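# Twist each housing's cap clockwise until locked, housings upright

## Task

Rotate the cap on every housing clockwise until it will turn no further and is locked, and make sure every housing is still standing upright at the end.

## Robot and tools

Robot: two arms on a table. left_arm carries a five-finger left hand; right_arm carries a right hand, its mirror image. Base positions in the scene frame: left_arm at (-0.029, +0.445, 0) m, right_arm at (-0.020, -0.366, 0) m, each turned only slightly about z. A camera stand sits behind the arms. Cameras: cam_high (896x504, fixed overhead), cam_left_wrist and cam_right_wrist (672x504 fisheye, riding on the wrists).

Scene frame: origin at table-top height, halfway between the nominal bases; +z up, +x out over the table, +y toward left_arm. Positions, targets and velocities in results use this frame. Clockwise seen from above is a negative turn about +z (negative rz).

Hand point: a point that moves with the palm, 0.05 m in front of it and 0.15 m out from the wrist flange. Its +z runs along the straight fingers, +y points out of the palm, +x runs across the palm away from the thumb on the right hand (toward the thumb on the left hand). Straight fingertips lie about 0.06-0.07 m beyond the point along +z and 0.06 m behind it along -y. A bracket on the little-finger side sticks out and can collide. With fingers level, the wrist may sit up to 0.11 m (palm down) or 0.23 m (palm up) below the point and strike the table first.

One row = 28 numbers, each in [-1, 1], always for both arms: left dx, dy, dz, rx, ry, rz, then left little, ring, middle, index, thumb_bend, thumb_turn, force_limit, speed; then the same 14 for the right arm. The six pose numbers are an offset, not a pose: measured from that arm's Hand target as it was when the action (or move) began, along scene axes; 1.0 equals 0.6 m of travel or 180 degrees. rx, ry, rz form a single rotation vector, turning about the hand point. Six zeros re-command the current Hand target. Finger numbers are absolute targets: +1 open/straight, -1 curled; thumb_turn +1 beside the palm, -1 across in front of it (needed to grip things 0.035-0.065 m thick, handles down to about 0.025 m). force_limit maps -1..+1 to roughly 0..10 N at the fingertip (0..15 N for the two thumb motors). speed rises from near zero at -1 to full at +0.48 and stays full above; use -0.94 or lower for a gentle close. There is no 'keep as is' value: resend the last eight hand numbers actually executed; if none yet, send hand_measured plus hand_force_limit and hand_speed. To grip harder, raise force_limit and send a target more closed than hand_measured.

execute_actions(actions, cameras): actions is a list of actions; each action is up to 15 rows, one per 1/30 s step; a short action repeats its final row to fill 15 steps. Every row of one action counts from the same start pose, so a ramp of growing offsets makes a smooth path. An empty list returns images. cameras: list of names, ["all"], or [].

move(target, speed, blend, stop_force, zero, blocking, cameras): straight-line motion of each hand point. target is one 28-number row or up to 15 rows; every row's offsets count from the Hand targets at the call's start, not from the previous row. speed in m/s, 0.002-3.6 (default 0.25; turning limited to twice that in rad/s), one value or one per target. blend in metres rounds corners in a list. stop_force in N, 3-120, ends an arm's path when its wrist sensor feels that much push; unreliable while the hand turns or for light loose objects; leave it out when backing away from a contact. zero (only with stop_force) chooses whether the sensor is re-zeroed first. blocking=false returns early (not allowed with stop_force). The result adds a move: line, e.g. done, off_target, moving, held, fault, plus limits such as paced or held. Paths ignore obstacles.

wait(seconds 0-10), stop() brakes a running move, zoom_image(camera, region [x0,y0,x1,y1] pixels, at most 504 each way), show_instructions() shows reference pages, zero_wrist_force(arm), finished_scene(scene=1) ends irreversibly.

Results: end_effector_position (m), quat_wxyz, velocities; Hand target (last commanded pose after clipping; the next offsets start here; hand points often settle a little short); joint positions and torques; hand_measured, hand_stopped_by (moving, target, force, stalled, fault), hand_load_n (positive = finger pushed open; a lost grip shows as load near 0); Wrist force/torque in the hand's own axes, plus the peak since last shown.

Cautions: commanded orientation is clipped to within 32 degrees of the measured one, so big twists need several steps; wrist 3 allows about ±6.28 rad, so regrasp for long turns. Arms are stiff: pressing even slightly past firm contact can fault. Contact torque of 25.7 N m on a wrist joint (138 on larger joints) or about 150 N external force stops the arm for 10 s. Keep arms apart; arm-to-arm presses can fail the scene. Avoid slams, dropping or flinging parts, knocking housings over or off the table, and long stretched holds that overheat motors (warning at 70 °C, brake at 85 °C). Objects may be nudged occasionally.

Each tool is called after "Emit:" as name(argument=value, ...) on one line, values as JSON.

Reference images:

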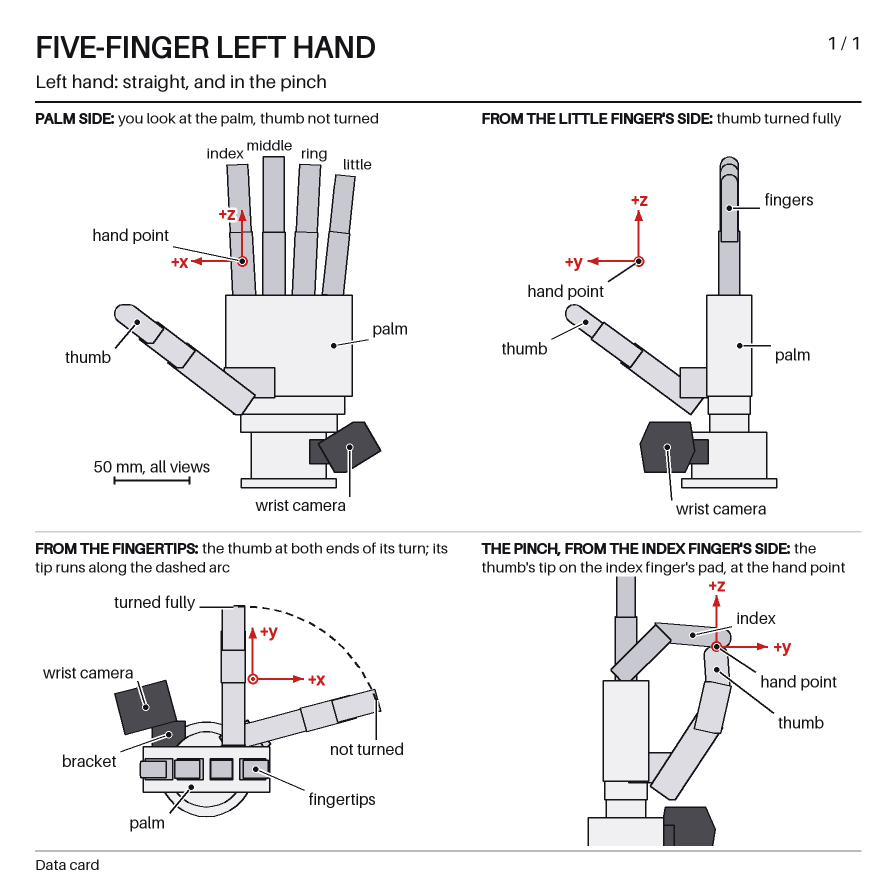

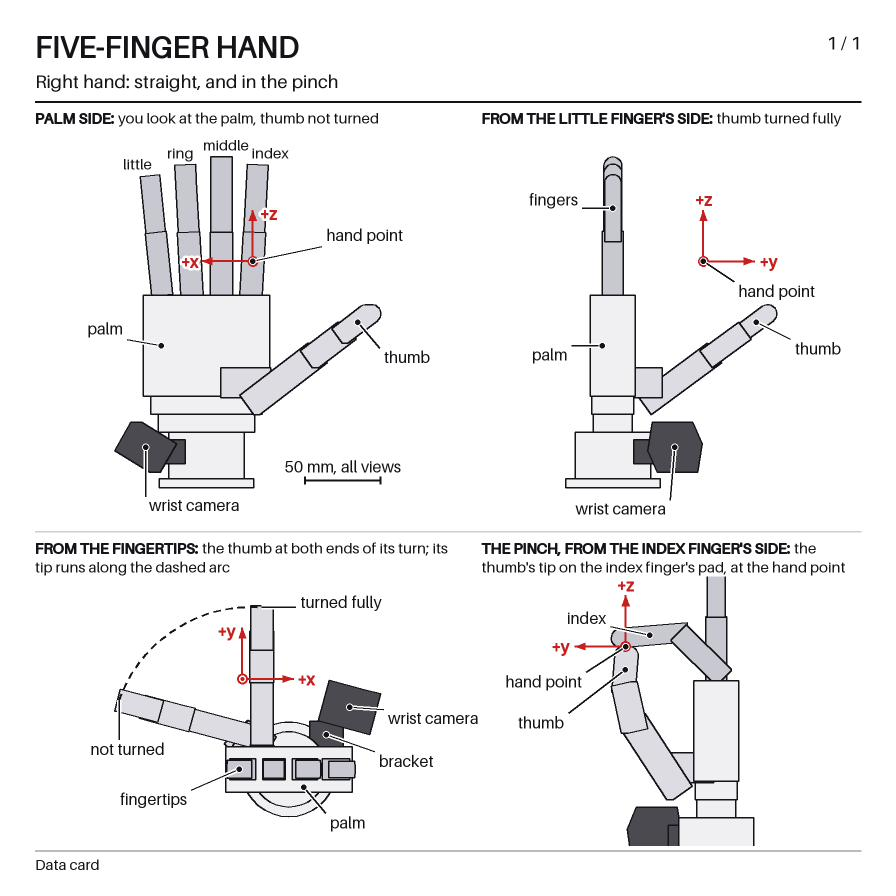

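## Session

Emit:
execute_actions(actions=[])

Scene clock: 0.00 s.
left_arm: end_effector_position=(+0.8936, +0.6190, +0.2236) hand_measured=(+1.000, +1.000, +1.000, +1.000, +1.000, +1.000) hand_load_n=(+0.0, +0.0, +0.0, +0.0, +0.0, +0.0) hand_stopped_by=(target, target, target, target, target, target) hand_force_limit=0.00 hand_speed=-0.80 end_effector_quat_wxyz=(+0.732, +0.504, +0.415, +0.195) | right_arm: end_effector_position=(+0.5371, -0.2779, +0.3570) hand_measured=(+1.000, +1.000, +1.000, +1.000, +1.000, +1.000) hand_load_n=(+0.0, +0.0, +0.0, +0.0, +0.0, +0.0) hand_stopped_by=(target, target, target, target, target, target) hand_force_limit=0.00 hand_speed=-0.80 end_effector_quat_wxyz=(-0.049, +0.696, +0.689, +0.197)
Joint positions: left_arm=[3.728 -2.521 -1.074 3.964 -0.424 -0.768] | right_arm=[-0.198 -1.248 1.164 1.518 1.184 -0.187]
Joint velocities: within noise
Joint torques (N m): no reading
Wrist force (N): no reading
Wrist torque (N m): no reading
Wrist force, peak (N): no reading
Hand target: left_arm +0.8936, +0.6190, +0.2236; +0.732, +0.504, +0.415, +0.195 | right_arm +0.5371, -0.2779, +0.3570; -0.049, +0.696, +0.689, +0.197

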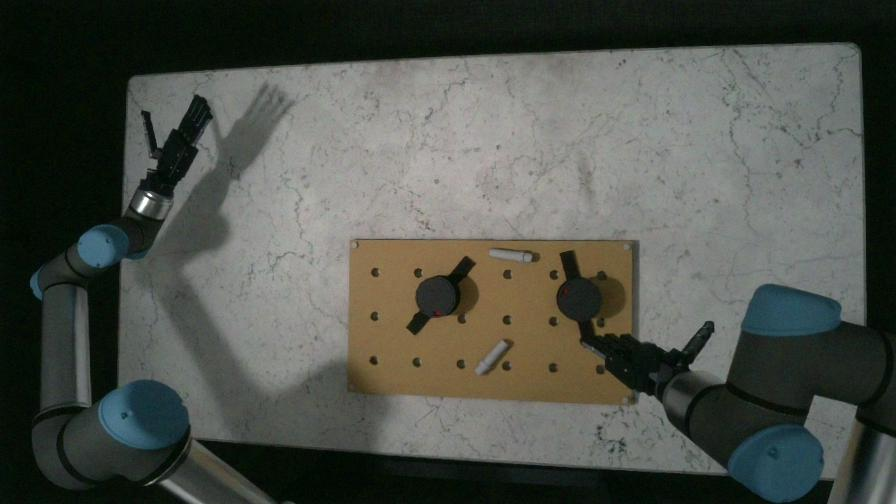

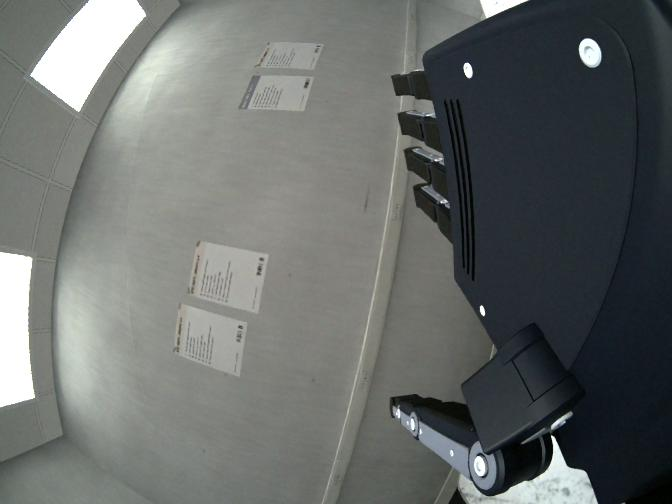

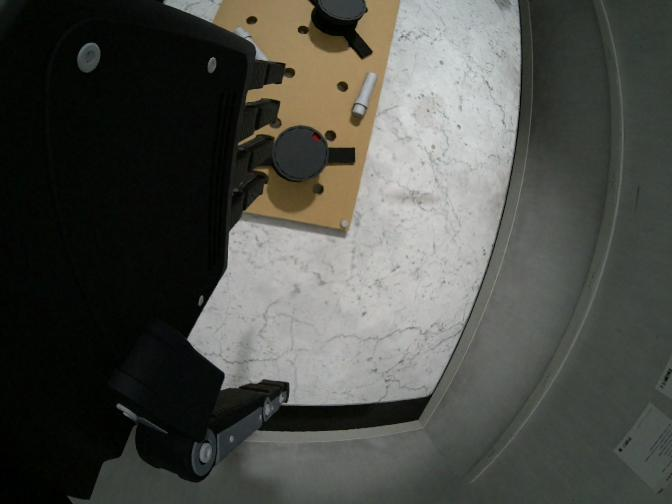

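Emit:
zoom_image(camera="cam_high", region=[390, 230, 510, 350])

Emit:
zoom_image(camera="cam_high", region=[520, 230, 660, 370])

Emit:
zoom_image(camera="cam_right_wrist", region=[200, 0, 420, 240])

Scaled by 4.200 from the camera's 896x504 image, which has a finer 1280x720 frame.

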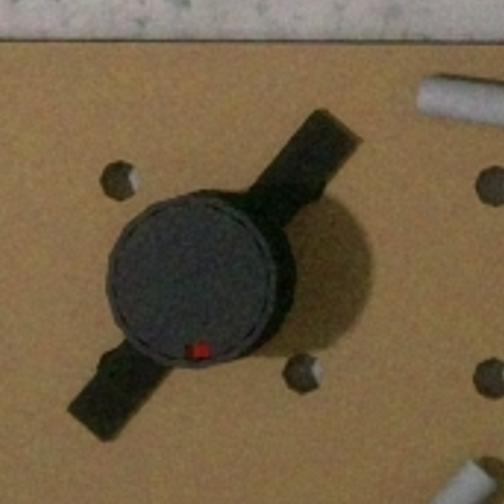

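Scaled by 3.600 from the camera's 896x504 image, which has a finer 1280x720 frame.

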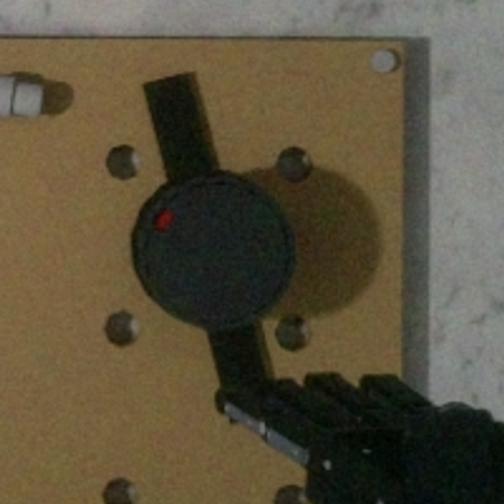

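Scaled by 2.100 from the camera's 672x504 image, which has a finer 960x720 frame.

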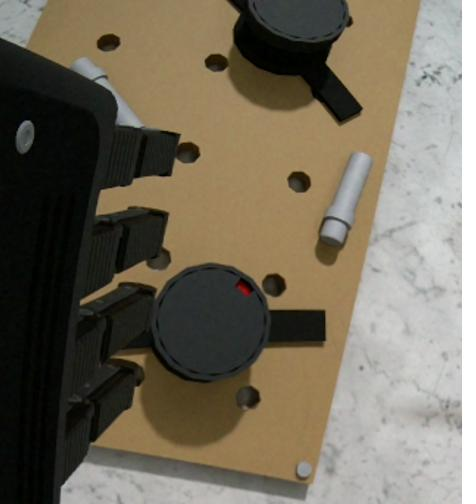

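Emit:
move(target=[[0,0,0,0,0,0,1,1,1,1,1,1,0,-0.8,-0.07,-0.04,0.07,0.225,0.0755,-0.413,1,1,1,1,1,1,0,-0.8],[0,0,0,0,0,0,1,1,1,1,1,1,0,-0.8,-0.145,-0.07,0.07,0.45,0.151,-0.827,1,1,1,1,1,1,0,-0.8]], blend=[0.05,0], cameras=["all"])

Scene clock: 57.10 s.
left_arm: end_effector_position=(+0.8936, +0.6190, +0.2236) hand_measured=(+1.000, +1.000, +1.000, +1.000, +1.000, +1.000) hand_load_n=(+0.0, +0.0, +0.0, +0.0, +0.0, +0.0) hand_stopped_by=(target, target, target, target, target, target) hand_force_limit=0.00 hand_speed=-0.80 end_effector_quat_wxyz=(+0.732, +0.504, +0.415, +0.195) | right_arm: end_effector_position=(+0.4501, -0.3199, +0.3990) hand_measured=(+1.000, +1.000, +1.000, +1.000, +1.000, +1.000) hand_load_n=(+0.0, +0.0, +0.0, +0.0, +0.0, -0.5) hand_stopped_by=(target, target, target, target, target, target) hand_force_limit=0.00 hand_speed=-0.80 end_effector_quat_wxyz=(-0.270, +0.655, -0.652, +0.271)
Joint positions: left_arm=[3.728 -2.521 -1.074 3.964 -0.424 -0.768] | right_arm=[-0.334 -1.565 1.309 1.076 1.319 2.876]
Joint torques (N m): left_arm=[1.41 59.36 19.87 1.6 -0.58 -0.2] | right_arm=[6.52 -27.81 -9.9 2.95 1.14 1.78]
Wrist force (N): left_arm=[-0.4 -0.1 0.0] | right_arm=[0.7 1.6 -1.1]
Wrist torque (N m): left_arm=[-0.01 0.07 -0.02] | right_arm=[0.20 -0.01 0.12]
Wrist force, peak (N): left_arm=[-0.8 0.0 0.1] | right_arm=[0.0 2.1 -1.0]
Hand target: left_arm +0.8936, +0.6190, +0.2236; +0.732, +0.504, +0.415, +0.195 | right_arm +0.4501, -0.3199, +0.3990; -0.269, +0.655, -0.652, +0.271
Off the commanded pose: left_arm 0.000 m, 0 deg | right_arm 0.000 m, 0 deg.
move: done
camera_calibration:
cam_right_wrist: T_world_to_cam=[[-0.655784, -0.281205, -0.700622, 0.487557], [-0.569943, 0.793008, 0.215183, 0.420078], [0.495088, 0.540428, -0.680313, 0.335386], [0, 0, 0, 1]] pos_world=[0.393107, -0.377273, 0.479367]

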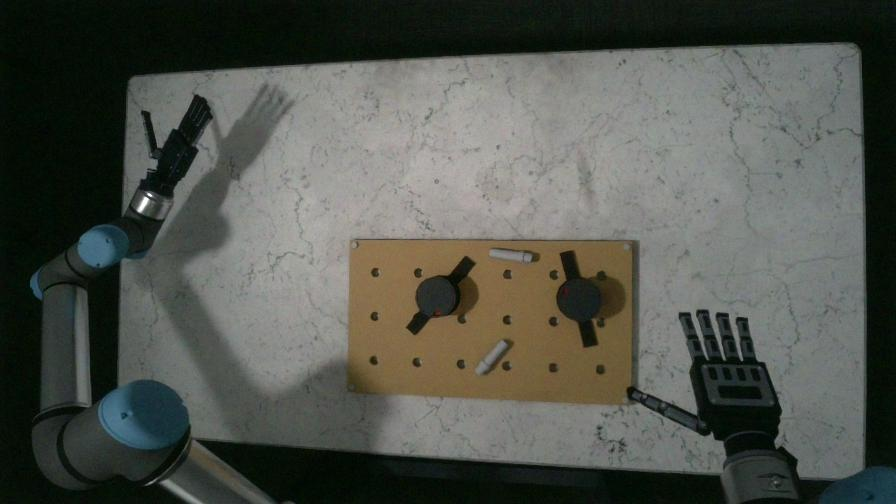

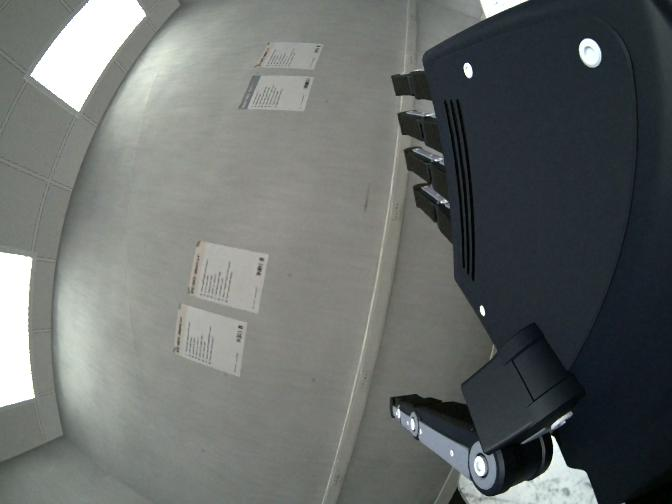

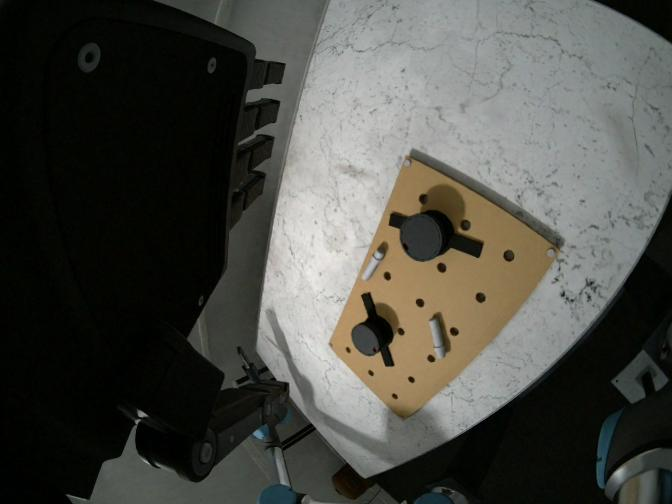

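Emit:
zoom_image(camera="cam_right_wrist", region=[340, 140, 500, 300])

Emit:
zoom_image(camera="cam_high", region=[530, 235, 650, 355])

Scaled by 3.150 from the camera's 672x504 image, which has a finer 960x720 frame.

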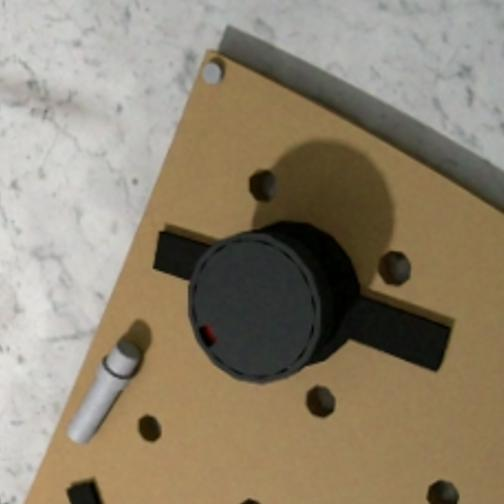

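Scaled by 4.200 from the camera's 896x504 image, which has a finer 1280x720 frame.

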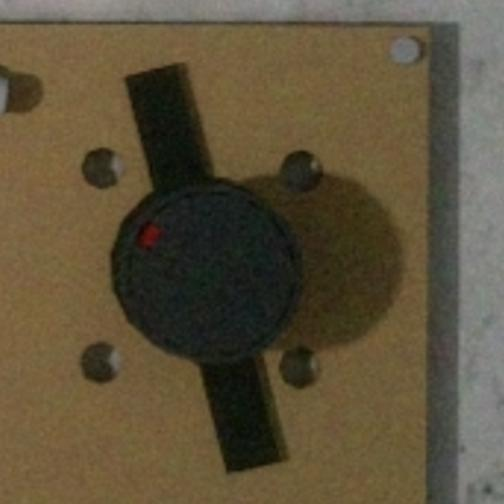

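Emit:
move(target=[0,0,0,0,0,0,1,1,1,1,1,1,0,-0.8,0,0.05,-0.33,0,0,0,1,1,1,1,1,-1,0,0.4], cameras=["cam_high","cam_right_wrist"])

Scene clock: 69.77 s.
left_arm: end_effector_position=(+0.8936, +0.6190, +0.2236) hand_measured=(+1.000, +1.000, +1.000, +1.000, +1.000, +1.000) hand_load_n=(+0.0, +0.0, +0.0, +0.0, +0.0, +0.0) hand_stopped_by=(target, target, target, target, target, target) hand_force_limit=0.00 hand_speed=-0.80 end_effector_quat_wxyz=(+0.732, +0.504, +0.415, +0.195) | right_arm: end_effector_position=(+0.4501, -0.2899, +0.2012) hand_measured=(+1.000, +1.000, +1.000, +1.000, +1.000, -1.000) hand_load_n=(+0.0, +0.0, +0.0, +0.0, +0.0, +0.0) hand_stopped_by=(target, target, target, target, target, target) hand_force_limit=0.00 hand_speed=0.40 end_effector_quat_wxyz=(-0.269, +0.655, -0.652, +0.271)
Joint positions: left_arm=[3.728 -2.521 -1.074 3.964 -0.424 -0.768] | right_arm=[-0.242 -1.561 1.812 0.554 1.382 2.945]
Joint torques (N m): left_arm=[0.58 58.18 20.01 1.8 -0.8 -0.01] | right_arm=[7.1 -9.72 -9.76 -1.88 1.45 2.2]
Wrist force (N): left_arm=[-0.4 -0.1 0.2] | right_arm=[0.5 1.4 -1.0]
Wrist torque (N m): left_arm=[-0.02 0.07 -0.02] | right_arm=[0.18 -0.01 0.10]
Wrist force, peak (N): left_arm=[-0.6 0.1 -0.3] | right_arm=[0.4 2.4 -0.4]
Hand target: left_arm +0.8936, +0.6190, +0.2236; +0.732, +0.504, +0.415, +0.195 | right_arm +0.4501, -0.2899, +0.2010; -0.269, +0.655, -0.652, +0.271
Off the commanded pose: left_arm 0.000 m, 0 deg | right_arm 0.000 m, 0 deg.
move: done
camera_calibration:
cam_right_wrist: T_world_to_cam=[[-0.655972, -0.280858, -0.700585, 0.357459], [-0.569665, 0.793142, 0.215425, 0.438685], [0.49516, 0.540411, -0.680274, 0.184543], [0, 0, 0, 1]] pos_world=[0.393008, -0.347273, 0.281467]
Images, in order (width x height): cam_high 896x504, cam_right_wrist 672x504.

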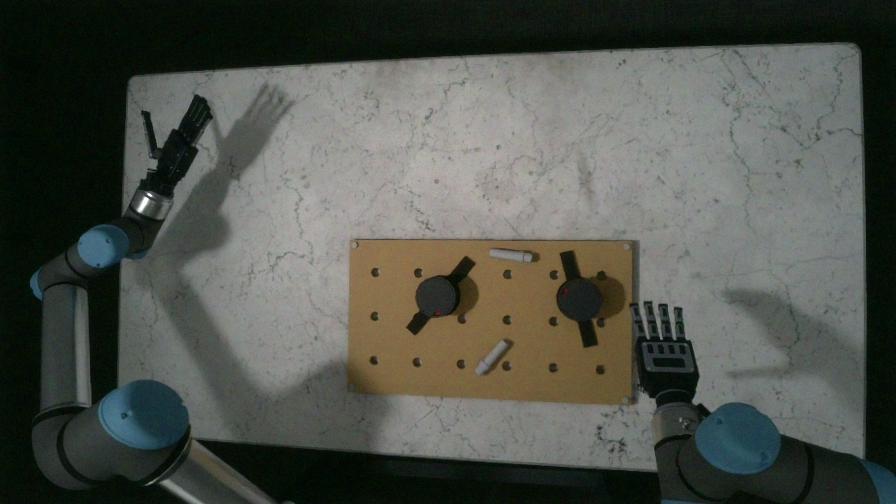

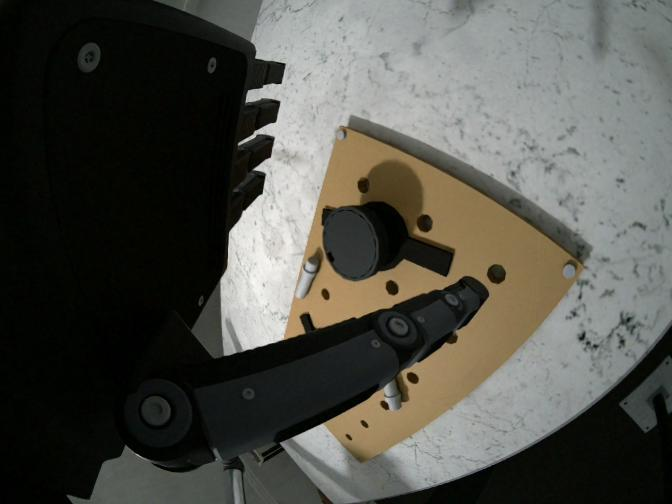

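Emit:
zoom_image(camera="cam_right_wrist", region=[290, 120, 490, 320])

Scaled by 2.520 from the camera's 672x504 image, which has a finer 960x720 frame.

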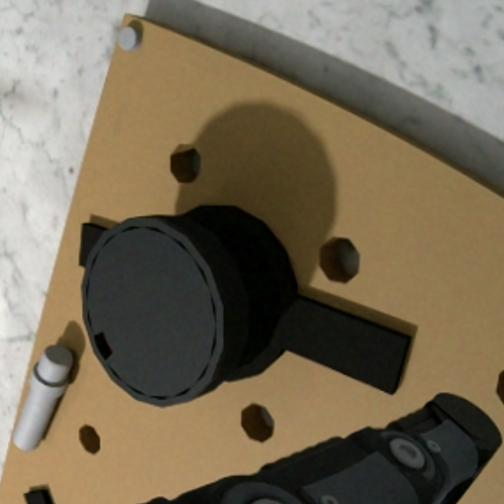

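Emit:
move(target=[0,0,0,0,0,0,1,1,1,1,1,1,0,-0.8,0.12,0.133,-0.068,0.0175,-0.0302,0.3331,1,1,1,1,1,-1,0,0.4], cameras=["cam_high","cam_right_wrist"])

Scene clock: 95.53 s.
left_arm: end_effector_position=(+0.8936, +0.6190, +0.2236) hand_measured=(+1.000, +1.000, +1.000, +1.000, +1.000, +1.000) hand_load_n=(+0.0, +0.0, +0.0, +0.0, +0.0, +0.0) hand_stopped_by=(target, target, target, target, target, target) hand_force_limit=0.00 hand_speed=-0.80 end_effector_quat_wxyz=(+0.732, +0.504, +0.415, +0.195) | right_arm: end_effector_position=(+0.5221, -0.2101, +0.1602) hand_measured=(+1.000, +1.000, +1.000, +1.000, +1.000, -1.000) hand_load_n=(+0.0, +0.0, +0.0, +0.0, +0.0, +0.0) hand_stopped_by=(target, target, target, target, target, target) hand_force_limit=0.00 hand_speed=0.40 end_effector_quat_wxyz=(-0.415, +0.873, -0.232, +0.112)
Joint positions: left_arm=[3.728 -2.521 -1.074 3.964 -0.424 -0.768] | right_arm=[-0.238 -1.077 1.447 0.894 0.722 1.966]
Joint torques (N m): left_arm=[1.32 58.48 20.02 1.69 -0.37 -0.08] | right_arm=[6.86 -28.27 -33.1 4.28 -3.18 -1.88]
Wrist force (N): left_arm=[0.1 -0.1 0.0] | right_arm=[0.4 2.2 -0.7]
Wrist torque (N m): left_arm=[-0.02 -0.01 0.02] | right_arm=[0.23 0.01 0.23]
Wrist force, peak (N): left_arm=[-0.5 -0.4 -0.1] | right_arm=[0.8 2.4 -1.1]
Hand target: left_arm +0.8936, +0.6190, +0.2236; +0.732, +0.504, +0.415, +0.195 | right_arm +0.5221, -0.2101, +0.1602; -0.415, +0.873, -0.232, +0.112
Off the commanded pose: left_arm 0.000 m, 0 deg | right_arm 0.000 m, 0 deg.
move: done
camera_calibration:
cam_right_wrist: T_world_to_cam=[[-0.0464541, -0.641846, -0.765425, 0.0147574], [-0.981426, -0.113451, 0.154698, 0.459416], [-0.186131, 0.758394, -0.624655, 0.470536], [0, 0, 0, 1]] pos_world=[0.53915, -0.295258, 0.234147]
Images, in order (width x height): cam_high 896x504, cam_right_wrist 672x504.

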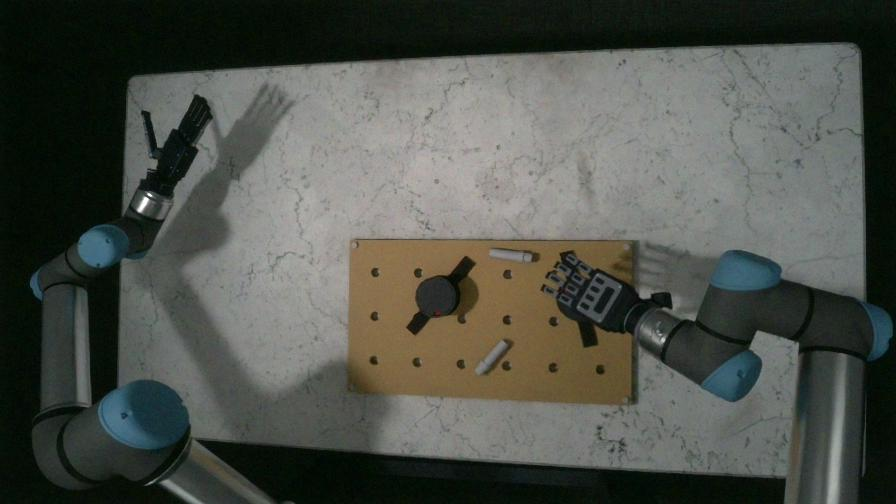

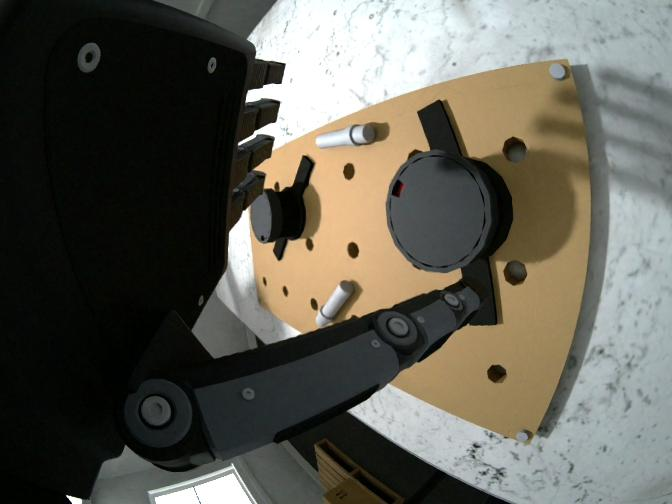

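Emit:
move(target=[0,0,0,0,0,0,1,1,1,1,1,1,0,-0.8,0,0,-0.143,0,0,0,1,1,1,1,1,-1,0,0.4], speed=0.1, stop_force=8, cameras=["cam_high","cam_right_wrist"])

Emit:
zoom_image(camera="cam_high", region=[510, 220, 690, 370])

Emit:
zoom_image(camera="cam_right_wrist", region=[220, 30, 620, 430])

Scene clock: 104.30 s.
left_arm: end_effector_position=(+0.8936, +0.6190, +0.2236) hand_measured=(+1.000, +1.000, +1.000, +1.000, +1.000, +1.000) hand_load_n=(+0.0, +0.0, +0.0, +0.0, +0.0, +0.0) hand_stopped_by=(target, target, target, target, target, target) hand_force_limit=0.00 hand_speed=-0.80 end_effector_quat_wxyz=(+0.732, +0.504, +0.415, +0.195) | right_arm: end_effector_position=(+0.5221, -0.2101, +0.0744) hand_measured=(+1.000, +1.000, +1.000, +1.000, +1.000, -1.000) hand_load_n=(+0.0, +0.0, +0.0, +0.0, +0.0, +0.0) hand_stopped_by=(target, target, target, target, target, target) hand_force_limit=0.00 hand_speed=0.40 end_effector_quat_wxyz=(-0.415, +0.873, -0.232, +0.112)
Joint positions: left_arm=[3.728 -2.521 -1.074 3.964 -0.424 -0.768] | right_arm=[-0.238 -0.986 1.544 0.706 0.722 1.965]
Joint torques (N m): left_arm=[0.32 59.1 19.43 1.72 -0.49 -0.2] | right_arm=[6.59 -28.35 -5.16 -0.27 -1.72 1.94]
Wrist force (N): left_arm=[-0.1 -0.1 0.1] | right_arm=[0.5 1.8 -1.1]
Wrist torque (N m): left_arm=[-0.02 0.02 -0.01] | right_arm=[0.18 0.00 0.09]
Wrist force, peak (N): left_arm=[-0.5 0.3 0.3] | right_arm=[0.5 2.6 -0.7]
Hand target: left_arm +0.8936, +0.6190, +0.2236; +0.732, +0.504, +0.415, +0.195 | right_arm +0.5221, -0.2101, +0.0744; -0.415, +0.873, -0.232, +0.112
Off the commanded pose: left_arm 0.000 m, 0 deg | right_arm 0.000 m, 0 deg.
move: done
camera_calibration:
cam_right_wrist: T_world_to_cam=[[-0.0463281, -0.641897, -0.76539, -0.0509406], [-0.981357, -0.113827, 0.154862, 0.472526], [-0.186528, 0.758295, -0.624657, 0.41705], [0, 0, 0, 1]] pos_world=[0.539148, -0.295159, 0.148347]
Images, in order (width x height): cam_high 896x504, cam_right_wrist 672x504.

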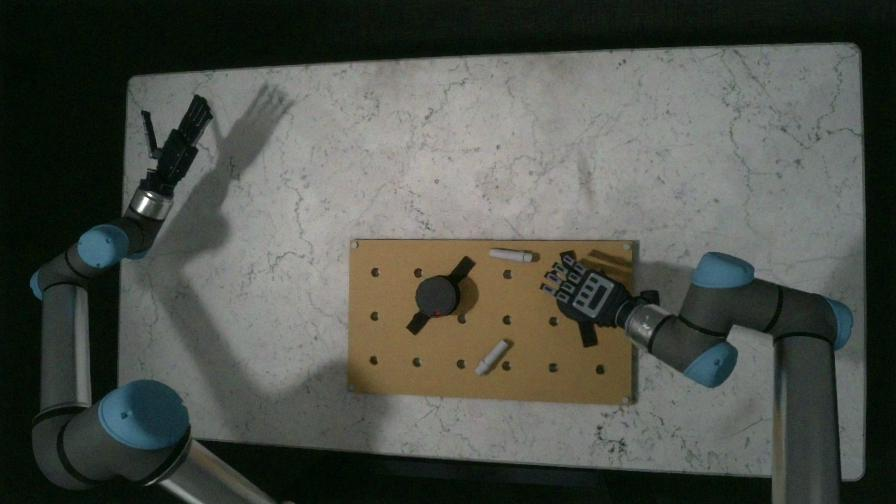

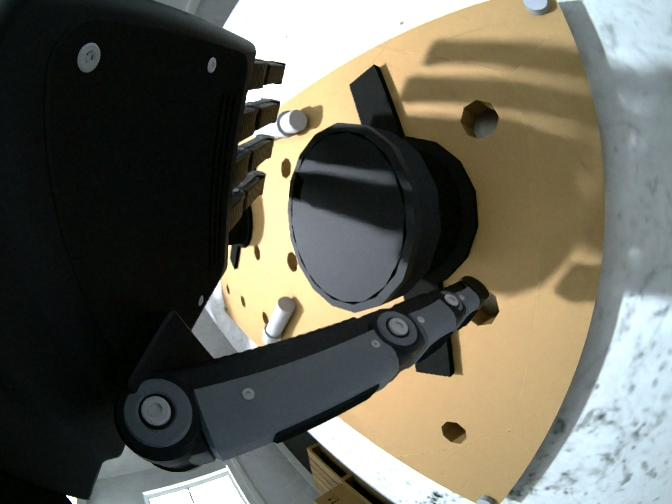

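Scaled by 2.800 from the camera's 896x504 image, which has a finer 1280x720 frame.

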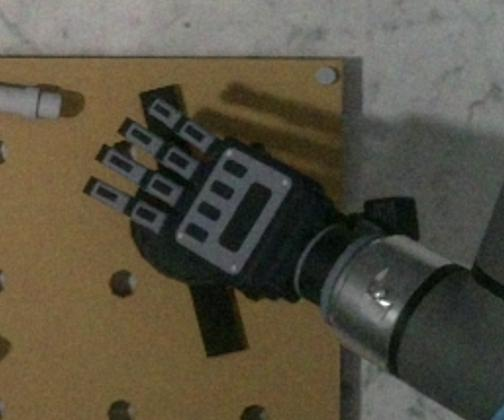

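Scaled by 1.260 from the camera's 672x504 image, which has a finer 960x720 frame.

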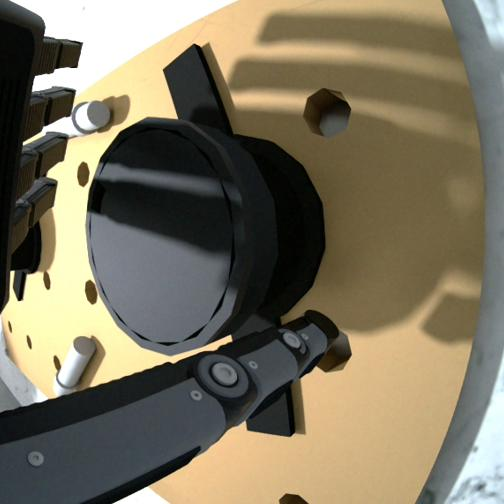

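Emit:
move(target=[0,0,0,0,0,0,1,1,1,1,1,1,0,-0.8,0,0,-0.0207,0,0,0,1,1,0.55,0.55,1,-1,-0.4,-0.5], speed=0.1, cameras=["cam_high","cam_right_wrist"])

Emit:
zoom_image(camera="cam_high", region=[510, 220, 690, 370])

Emit:
zoom_image(camera="cam_right_wrist", region=[220, 30, 620, 430])

Scene clock: 116.63 s.
left_arm: end_effector_position=(+0.8936, +0.6190, +0.2236) hand_measured=(+1.000, +1.000, +1.000, +1.000, +1.000, +1.000) hand_load_n=(+0.0, +0.0, +0.0, +0.0, +0.0, +0.0) hand_stopped_by=(target, target, target, target, target, target) hand_force_limit=0.00 hand_speed=-0.80 end_effector_quat_wxyz=(+0.732, +0.504, +0.415, +0.195) | right_arm: end_effector_position=(+0.5221, -0.2101, +0.0622) hand_measured=(+1.000, +1.000, +0.550, +0.550, +1.000, -1.000) hand_load_n=(+0.0, +0.0, +0.5, +0.0, +0.0, +0.0) hand_stopped_by=(target, target, target, target, target, target) hand_force_limit=-0.40 hand_speed=-0.50 end_effector_quat_wxyz=(-0.415, +0.873, -0.232, +0.112)
Joint positions: left_arm=[3.728 -2.521 -1.074 3.964 -0.424 -0.768] | right_arm=[-0.238 -0.97 1.555 0.681 0.722 1.965]
Joint torques (N m): left_arm=[1.06 58.72 18.99 1.98 -0.48 -0.23] | right_arm=[2.65 -28.81 -4.86 -0.45 -0.69 -0.85]
Wrist force (N): left_arm=[0.0 -0.1 0.1] | right_arm=[0.6 0.4 -0.7]
Wrist torque (N m): left_arm=[-0.03 0.01 0.00] | right_arm=[0.23 -0.01 0.08]
Wrist force, peak (N): left_arm=[-0.5 -0.2 -0.3] | right_arm=[0.4 2.2 -1.2]
Hand target: left_arm +0.8936, +0.6190, +0.2236; +0.732, +0.504, +0.415, +0.195 | right_arm +0.5221, -0.2101, +0.0620; -0.415, +0.873, -0.232, +0.112
Off the commanded pose: left_arm 0.000 m, 0 deg | right_arm 0.000 m, 0 deg.
move: done
camera_calibration:
cam_right_wrist: T_world_to_cam=[[-0.0463281, -0.641897, -0.76539, -0.0602783], [-0.981357, -0.113827, 0.154862, 0.474416], [-0.186528, 0.758295, -0.624657, 0.409429], [0, 0, 0, 1]] pos_world=[0.539148, -0.295159, 0.136147]
Images, in order (width x height): cam_high 896x504, cam_right_wrist 672x504.

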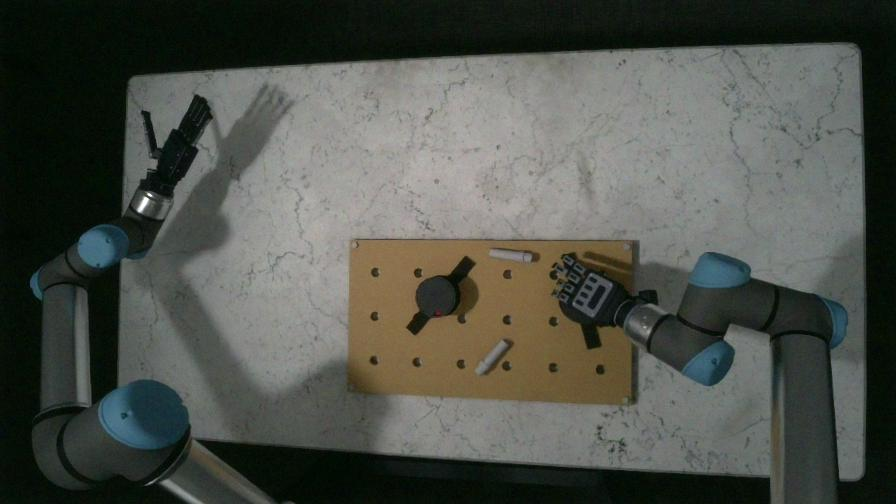

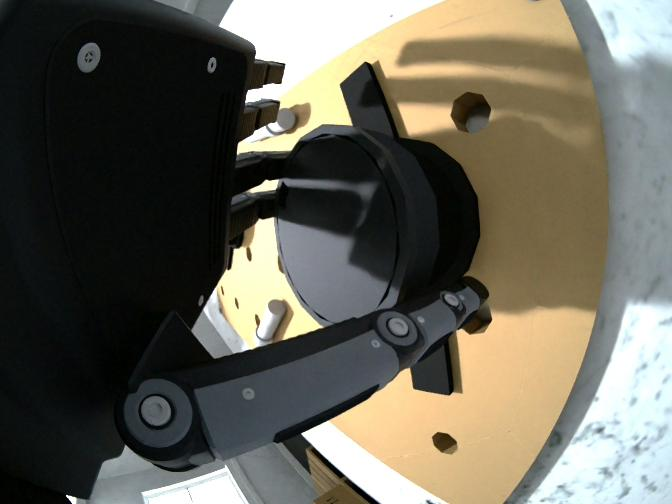

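Scaled by 2.800 from the camera's 896x504 image, which has a finer 1280x720 frame.

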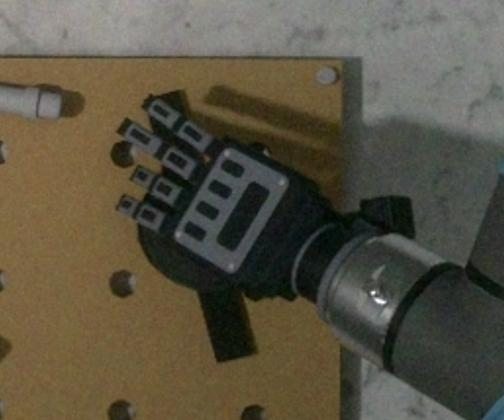

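Scaled by 1.260 from the camera's 672x504 image, which has a finer 960x720 frame.

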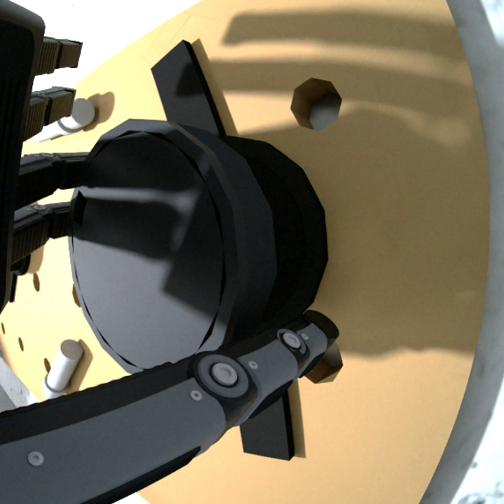

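Emit:
zoom_image(camera="cam_right_wrist", region=[225, 110, 345, 260])

Emit:
zoom_image(camera="cam_high", region=[540, 240, 620, 360])

Scaled by 3.360 from the camera's 672x504 image, which has a finer 960x720 frame.

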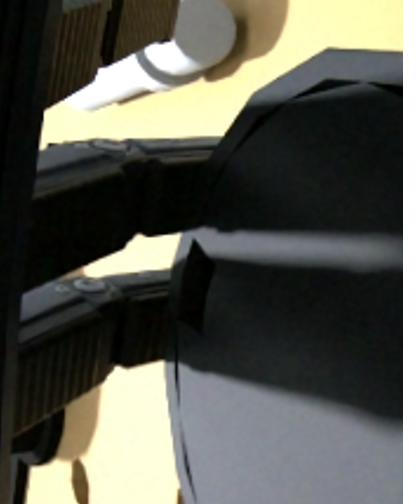

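Scaled by 4.200 from the camera's 896x504 image, which has a finer 1280x720 frame.

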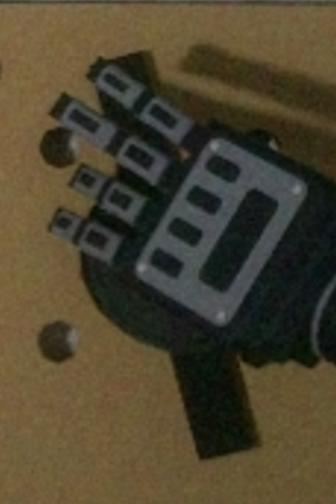

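Emit:
move(target=[0,0,0,0,0,0,1,1,1,1,1,1,0,-0.8,0,0,0,0,0,0,1,1,0.2,0.2,1,-1,0.0,-0.85], speed=0.1, cameras=["cam_high","cam_right_wrist"])

Emit:
zoom_image(camera="cam_high", region=[540, 240, 620, 360])

Emit:
zoom_image(camera="cam_right_wrist", region=[220, 30, 620, 430])

Scene clock: 129.10 s.
left_arm: end_effector_position=(+0.8936, +0.6190, +0.2236) hand_measured=(+1.000, +1.000, +1.000, +1.000, +1.000, +1.000) hand_load_n=(+0.0, +0.0, +0.0, +0.0, +0.0, +0.0) hand_stopped_by=(target, target, target, target, target, target) hand_force_limit=0.00 hand_speed=-0.80 end_effector_quat_wxyz=(+0.732, +0.504, +0.415, +0.195) | right_arm: end_effector_position=(+0.5221, -0.2101, +0.0620) hand_measured=(+1.000, +1.000, +0.372, +0.360, +1.000, -1.000) hand_load_n=(+0.5, +0.0, +4.0, +7.5, +2.5, +0.5) hand_stopped_by=(target, target, force, force, target, target) hand_force_limit=0.00 hand_speed=-0.85 end_effector_quat_wxyz=(-0.415, +0.873, -0.232, +0.112)
Joint positions: left_arm=[3.728 -2.521 -1.074 3.964 -0.424 -0.768] | right_arm=[-0.238 -0.97 1.555 0.68 0.722 1.965]
Joint torques (N m): left_arm=[0.43 57.01 19.7 1.58 -0.42 -0.01] | right_arm=[-1.53 -30.33 -5.82 -0.15 0.46 1.75]
Wrist force (N): left_arm=[-0.2 -0.2 0.0] | right_arm=[0.8 0.6 -0.8]
Wrist torque (N m): left_arm=[-0.02 0.03 -0.01] | right_arm=[0.20 -0.04 0.09]
Wrist force, peak (N): left_arm=[-0.2 -0.5 0.1] | right_arm=[0.8 0.9 -0.7]
Hand target: left_arm +0.8936, +0.6190, +0.2236; +0.732, +0.504, +0.415, +0.195 | right_arm +0.5221, -0.2101, +0.0620; -0.415, +0.873, -0.232, +0.112
Off the commanded pose: left_arm 0.000 m, 0 deg | right_arm 0.000 m, 0 deg.
move: done
camera_calibration:
cam_right_wrist: T_world_to_cam=[[-0.0463281, -0.641897, -0.76539, -0.0604314], [-0.981357, -0.113827, 0.154862, 0.474447], [-0.186528, 0.758295, -0.624657, 0.409304], [0, 0, 0, 1]] pos_world=[0.539148, -0.295159, 0.135947]
Images, in order (width x height): cam_high 896x504, cam_right_wrist 672x504.

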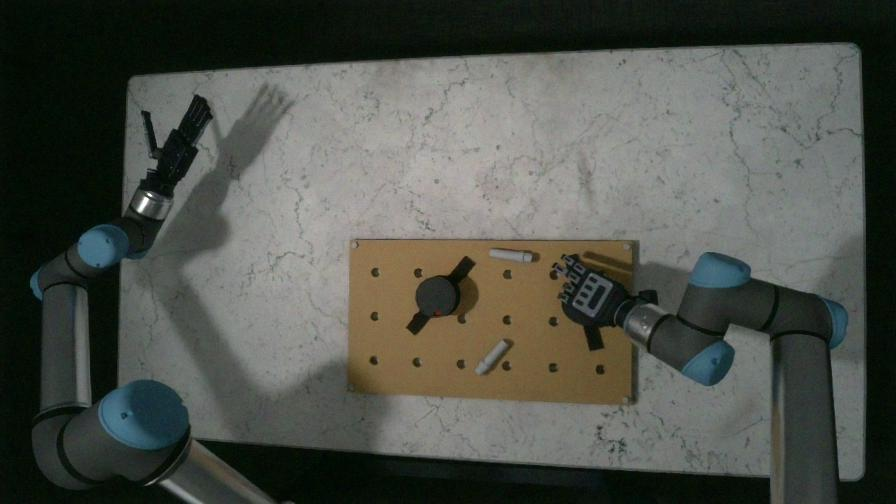

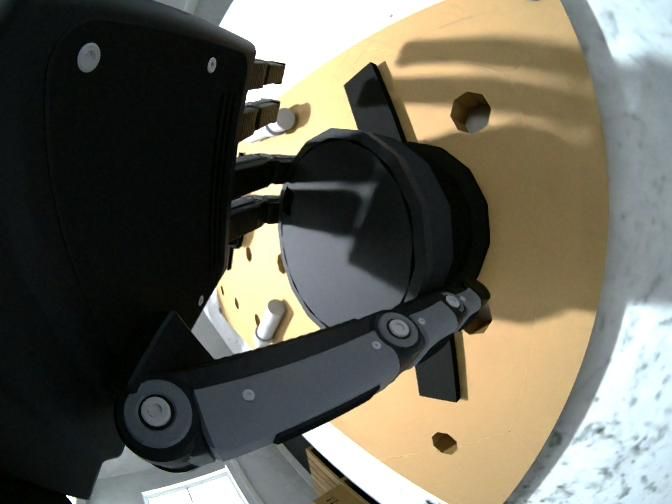

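Scaled by 4.200 from the camera's 896x504 image, which has a finer 1280x720 frame.

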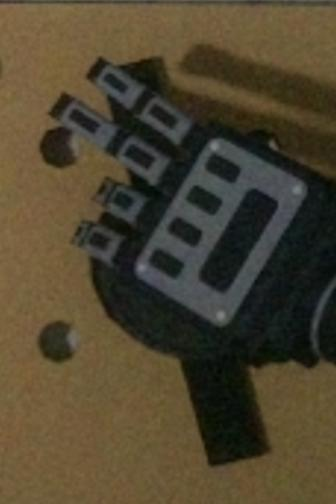

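Scaled by 1.260 from the camera's 672x504 image, which has a finer 960x720 frame.

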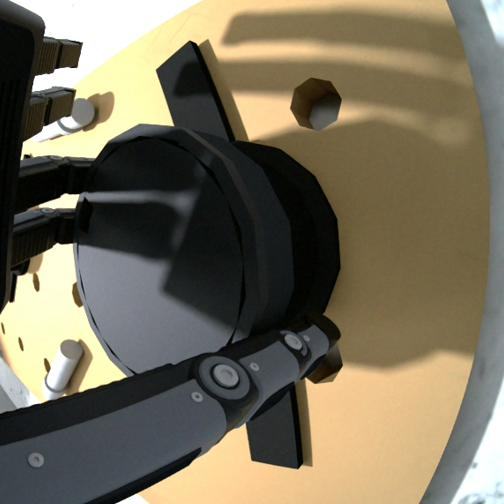

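Emit:
move(target=[0,0,0,0,0,0,1,1,1,1,1,1,0,-0.8,0.0047,0.0037,0,0,0,-0.1111,1,1,0.2,0.2,1,-1,0.0,-0.85], speed=0.15, cameras=["cam_high","cam_right_wrist"])

Emit:
zoom_image(camera="cam_high", region=[540, 240, 620, 360])

Emit:
zoom_image(camera="cam_right_wrist", region=[220, 30, 620, 430])

Scene clock: 135.80 s.
left_arm: end_effector_position=(+0.8936, +0.6190, +0.2236) hand_measured=(+1.000, +1.000, +1.000, +1.000, +1.000, +1.000) hand_load_n=(+0.0, +0.0, +0.0, +0.0, +0.0, +0.0) hand_stopped_by=(target, target, target, target, target, target) hand_force_limit=0.00 hand_speed=-0.80 end_effector_quat_wxyz=(+0.732, +0.504, +0.415, +0.195) | right_arm: end_effector_position=(+0.5249, -0.2079, +0.0620) hand_measured=(+1.000, +1.000, +0.372, +0.360, +1.000, -1.000) hand_load_n=(+0.0, +0.0, +4.5, +7.0, +2.5, -0.5) hand_stopped_by=(target, target, force, force, target, target) hand_force_limit=0.00 hand_speed=-0.85 end_effector_quat_wxyz=(-0.389, +0.819, -0.380, +0.182)
Joint positions: left_arm=[3.728 -2.521 -1.074 3.964 -0.424 -0.768] | right_arm=[-0.2 -1.128 1.726 0.336 0.902 2.441]
Joint torques (N m): left_arm=[0.67 58.19 18.97 1.68 -0.31 -0.02] | right_arm=[6.96 -43.8 -3.89 -1.12 0.71 1.55]
Wrist force (N): left_arm=[-0.2 -0.2 -0.1] | right_arm=[1.0 1.7 -1.5]
Wrist torque (N m): left_arm=[-0.01 0.03 0.00] | right_arm=[0.24 0.03 0.09]
Wrist force, peak (N): left_arm=[-0.6 0.2 0.0] | right_arm=[0.9 2.2 -1.1]
Hand target: left_arm +0.8936, +0.6190, +0.2236; +0.732, +0.504, +0.415, +0.195 | right_arm +0.5249, -0.2079, +0.0620; -0.389, +0.819, -0.380, +0.182
Off the commanded pose: left_arm 0.000 m, 0 deg | right_arm 0.000 m, 0 deg.
move: done
camera_calibration:
cam_right_wrist: T_world_to_cam=[[-0.262851, -0.587429, -0.765399, 0.0660668], [-0.961186, 0.228374, 0.154815, 0.538106], [0.0838547, 0.776384, -0.624657, 0.270047], [0, 0, 0, 1]] pos_world=[0.511941, -0.29374, 0.135947]
Images, in order (width x height): cam_high 896x504, cam_right_wrist 672x504.

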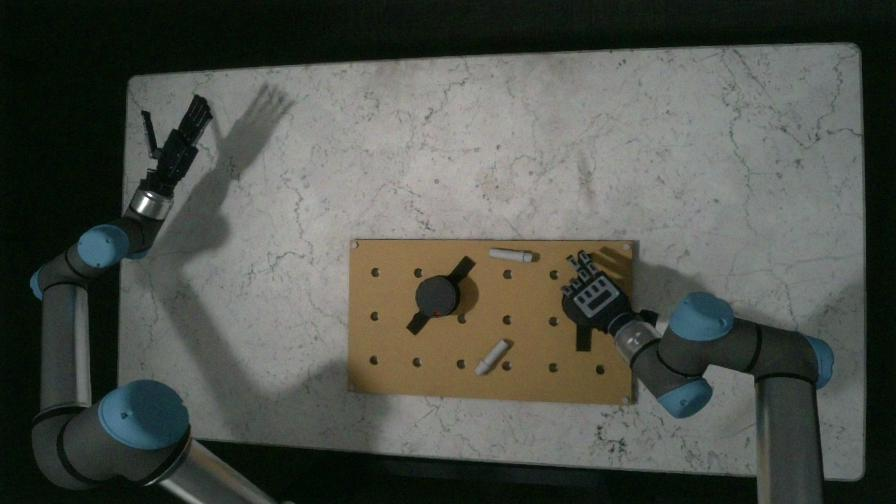

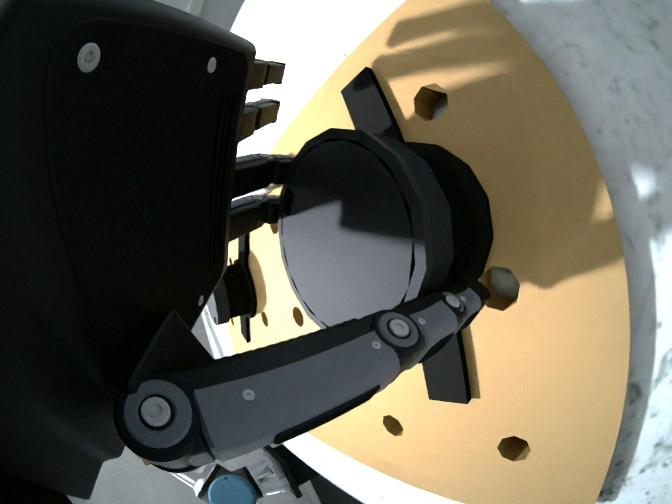

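Scaled by 4.200 from the camera's 896x504 image, which has a finer 1280x720 frame.

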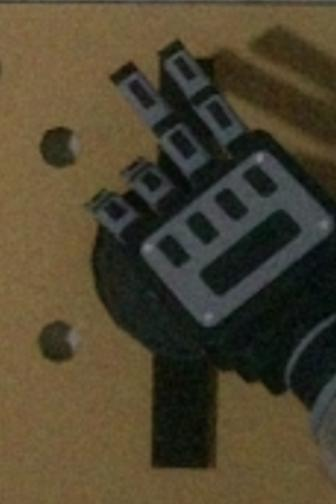

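Scaled by 1.260 from the camera's 672x504 image, which has a finer 960x720 frame.

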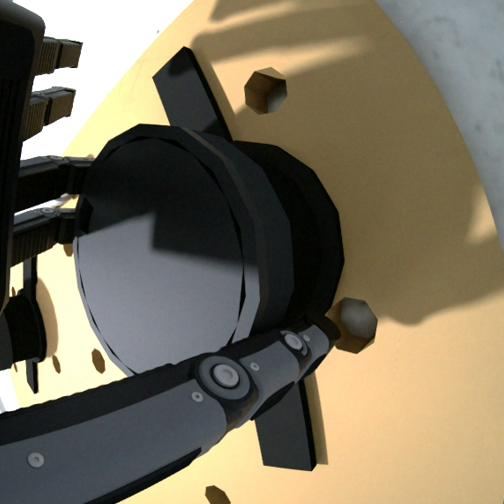

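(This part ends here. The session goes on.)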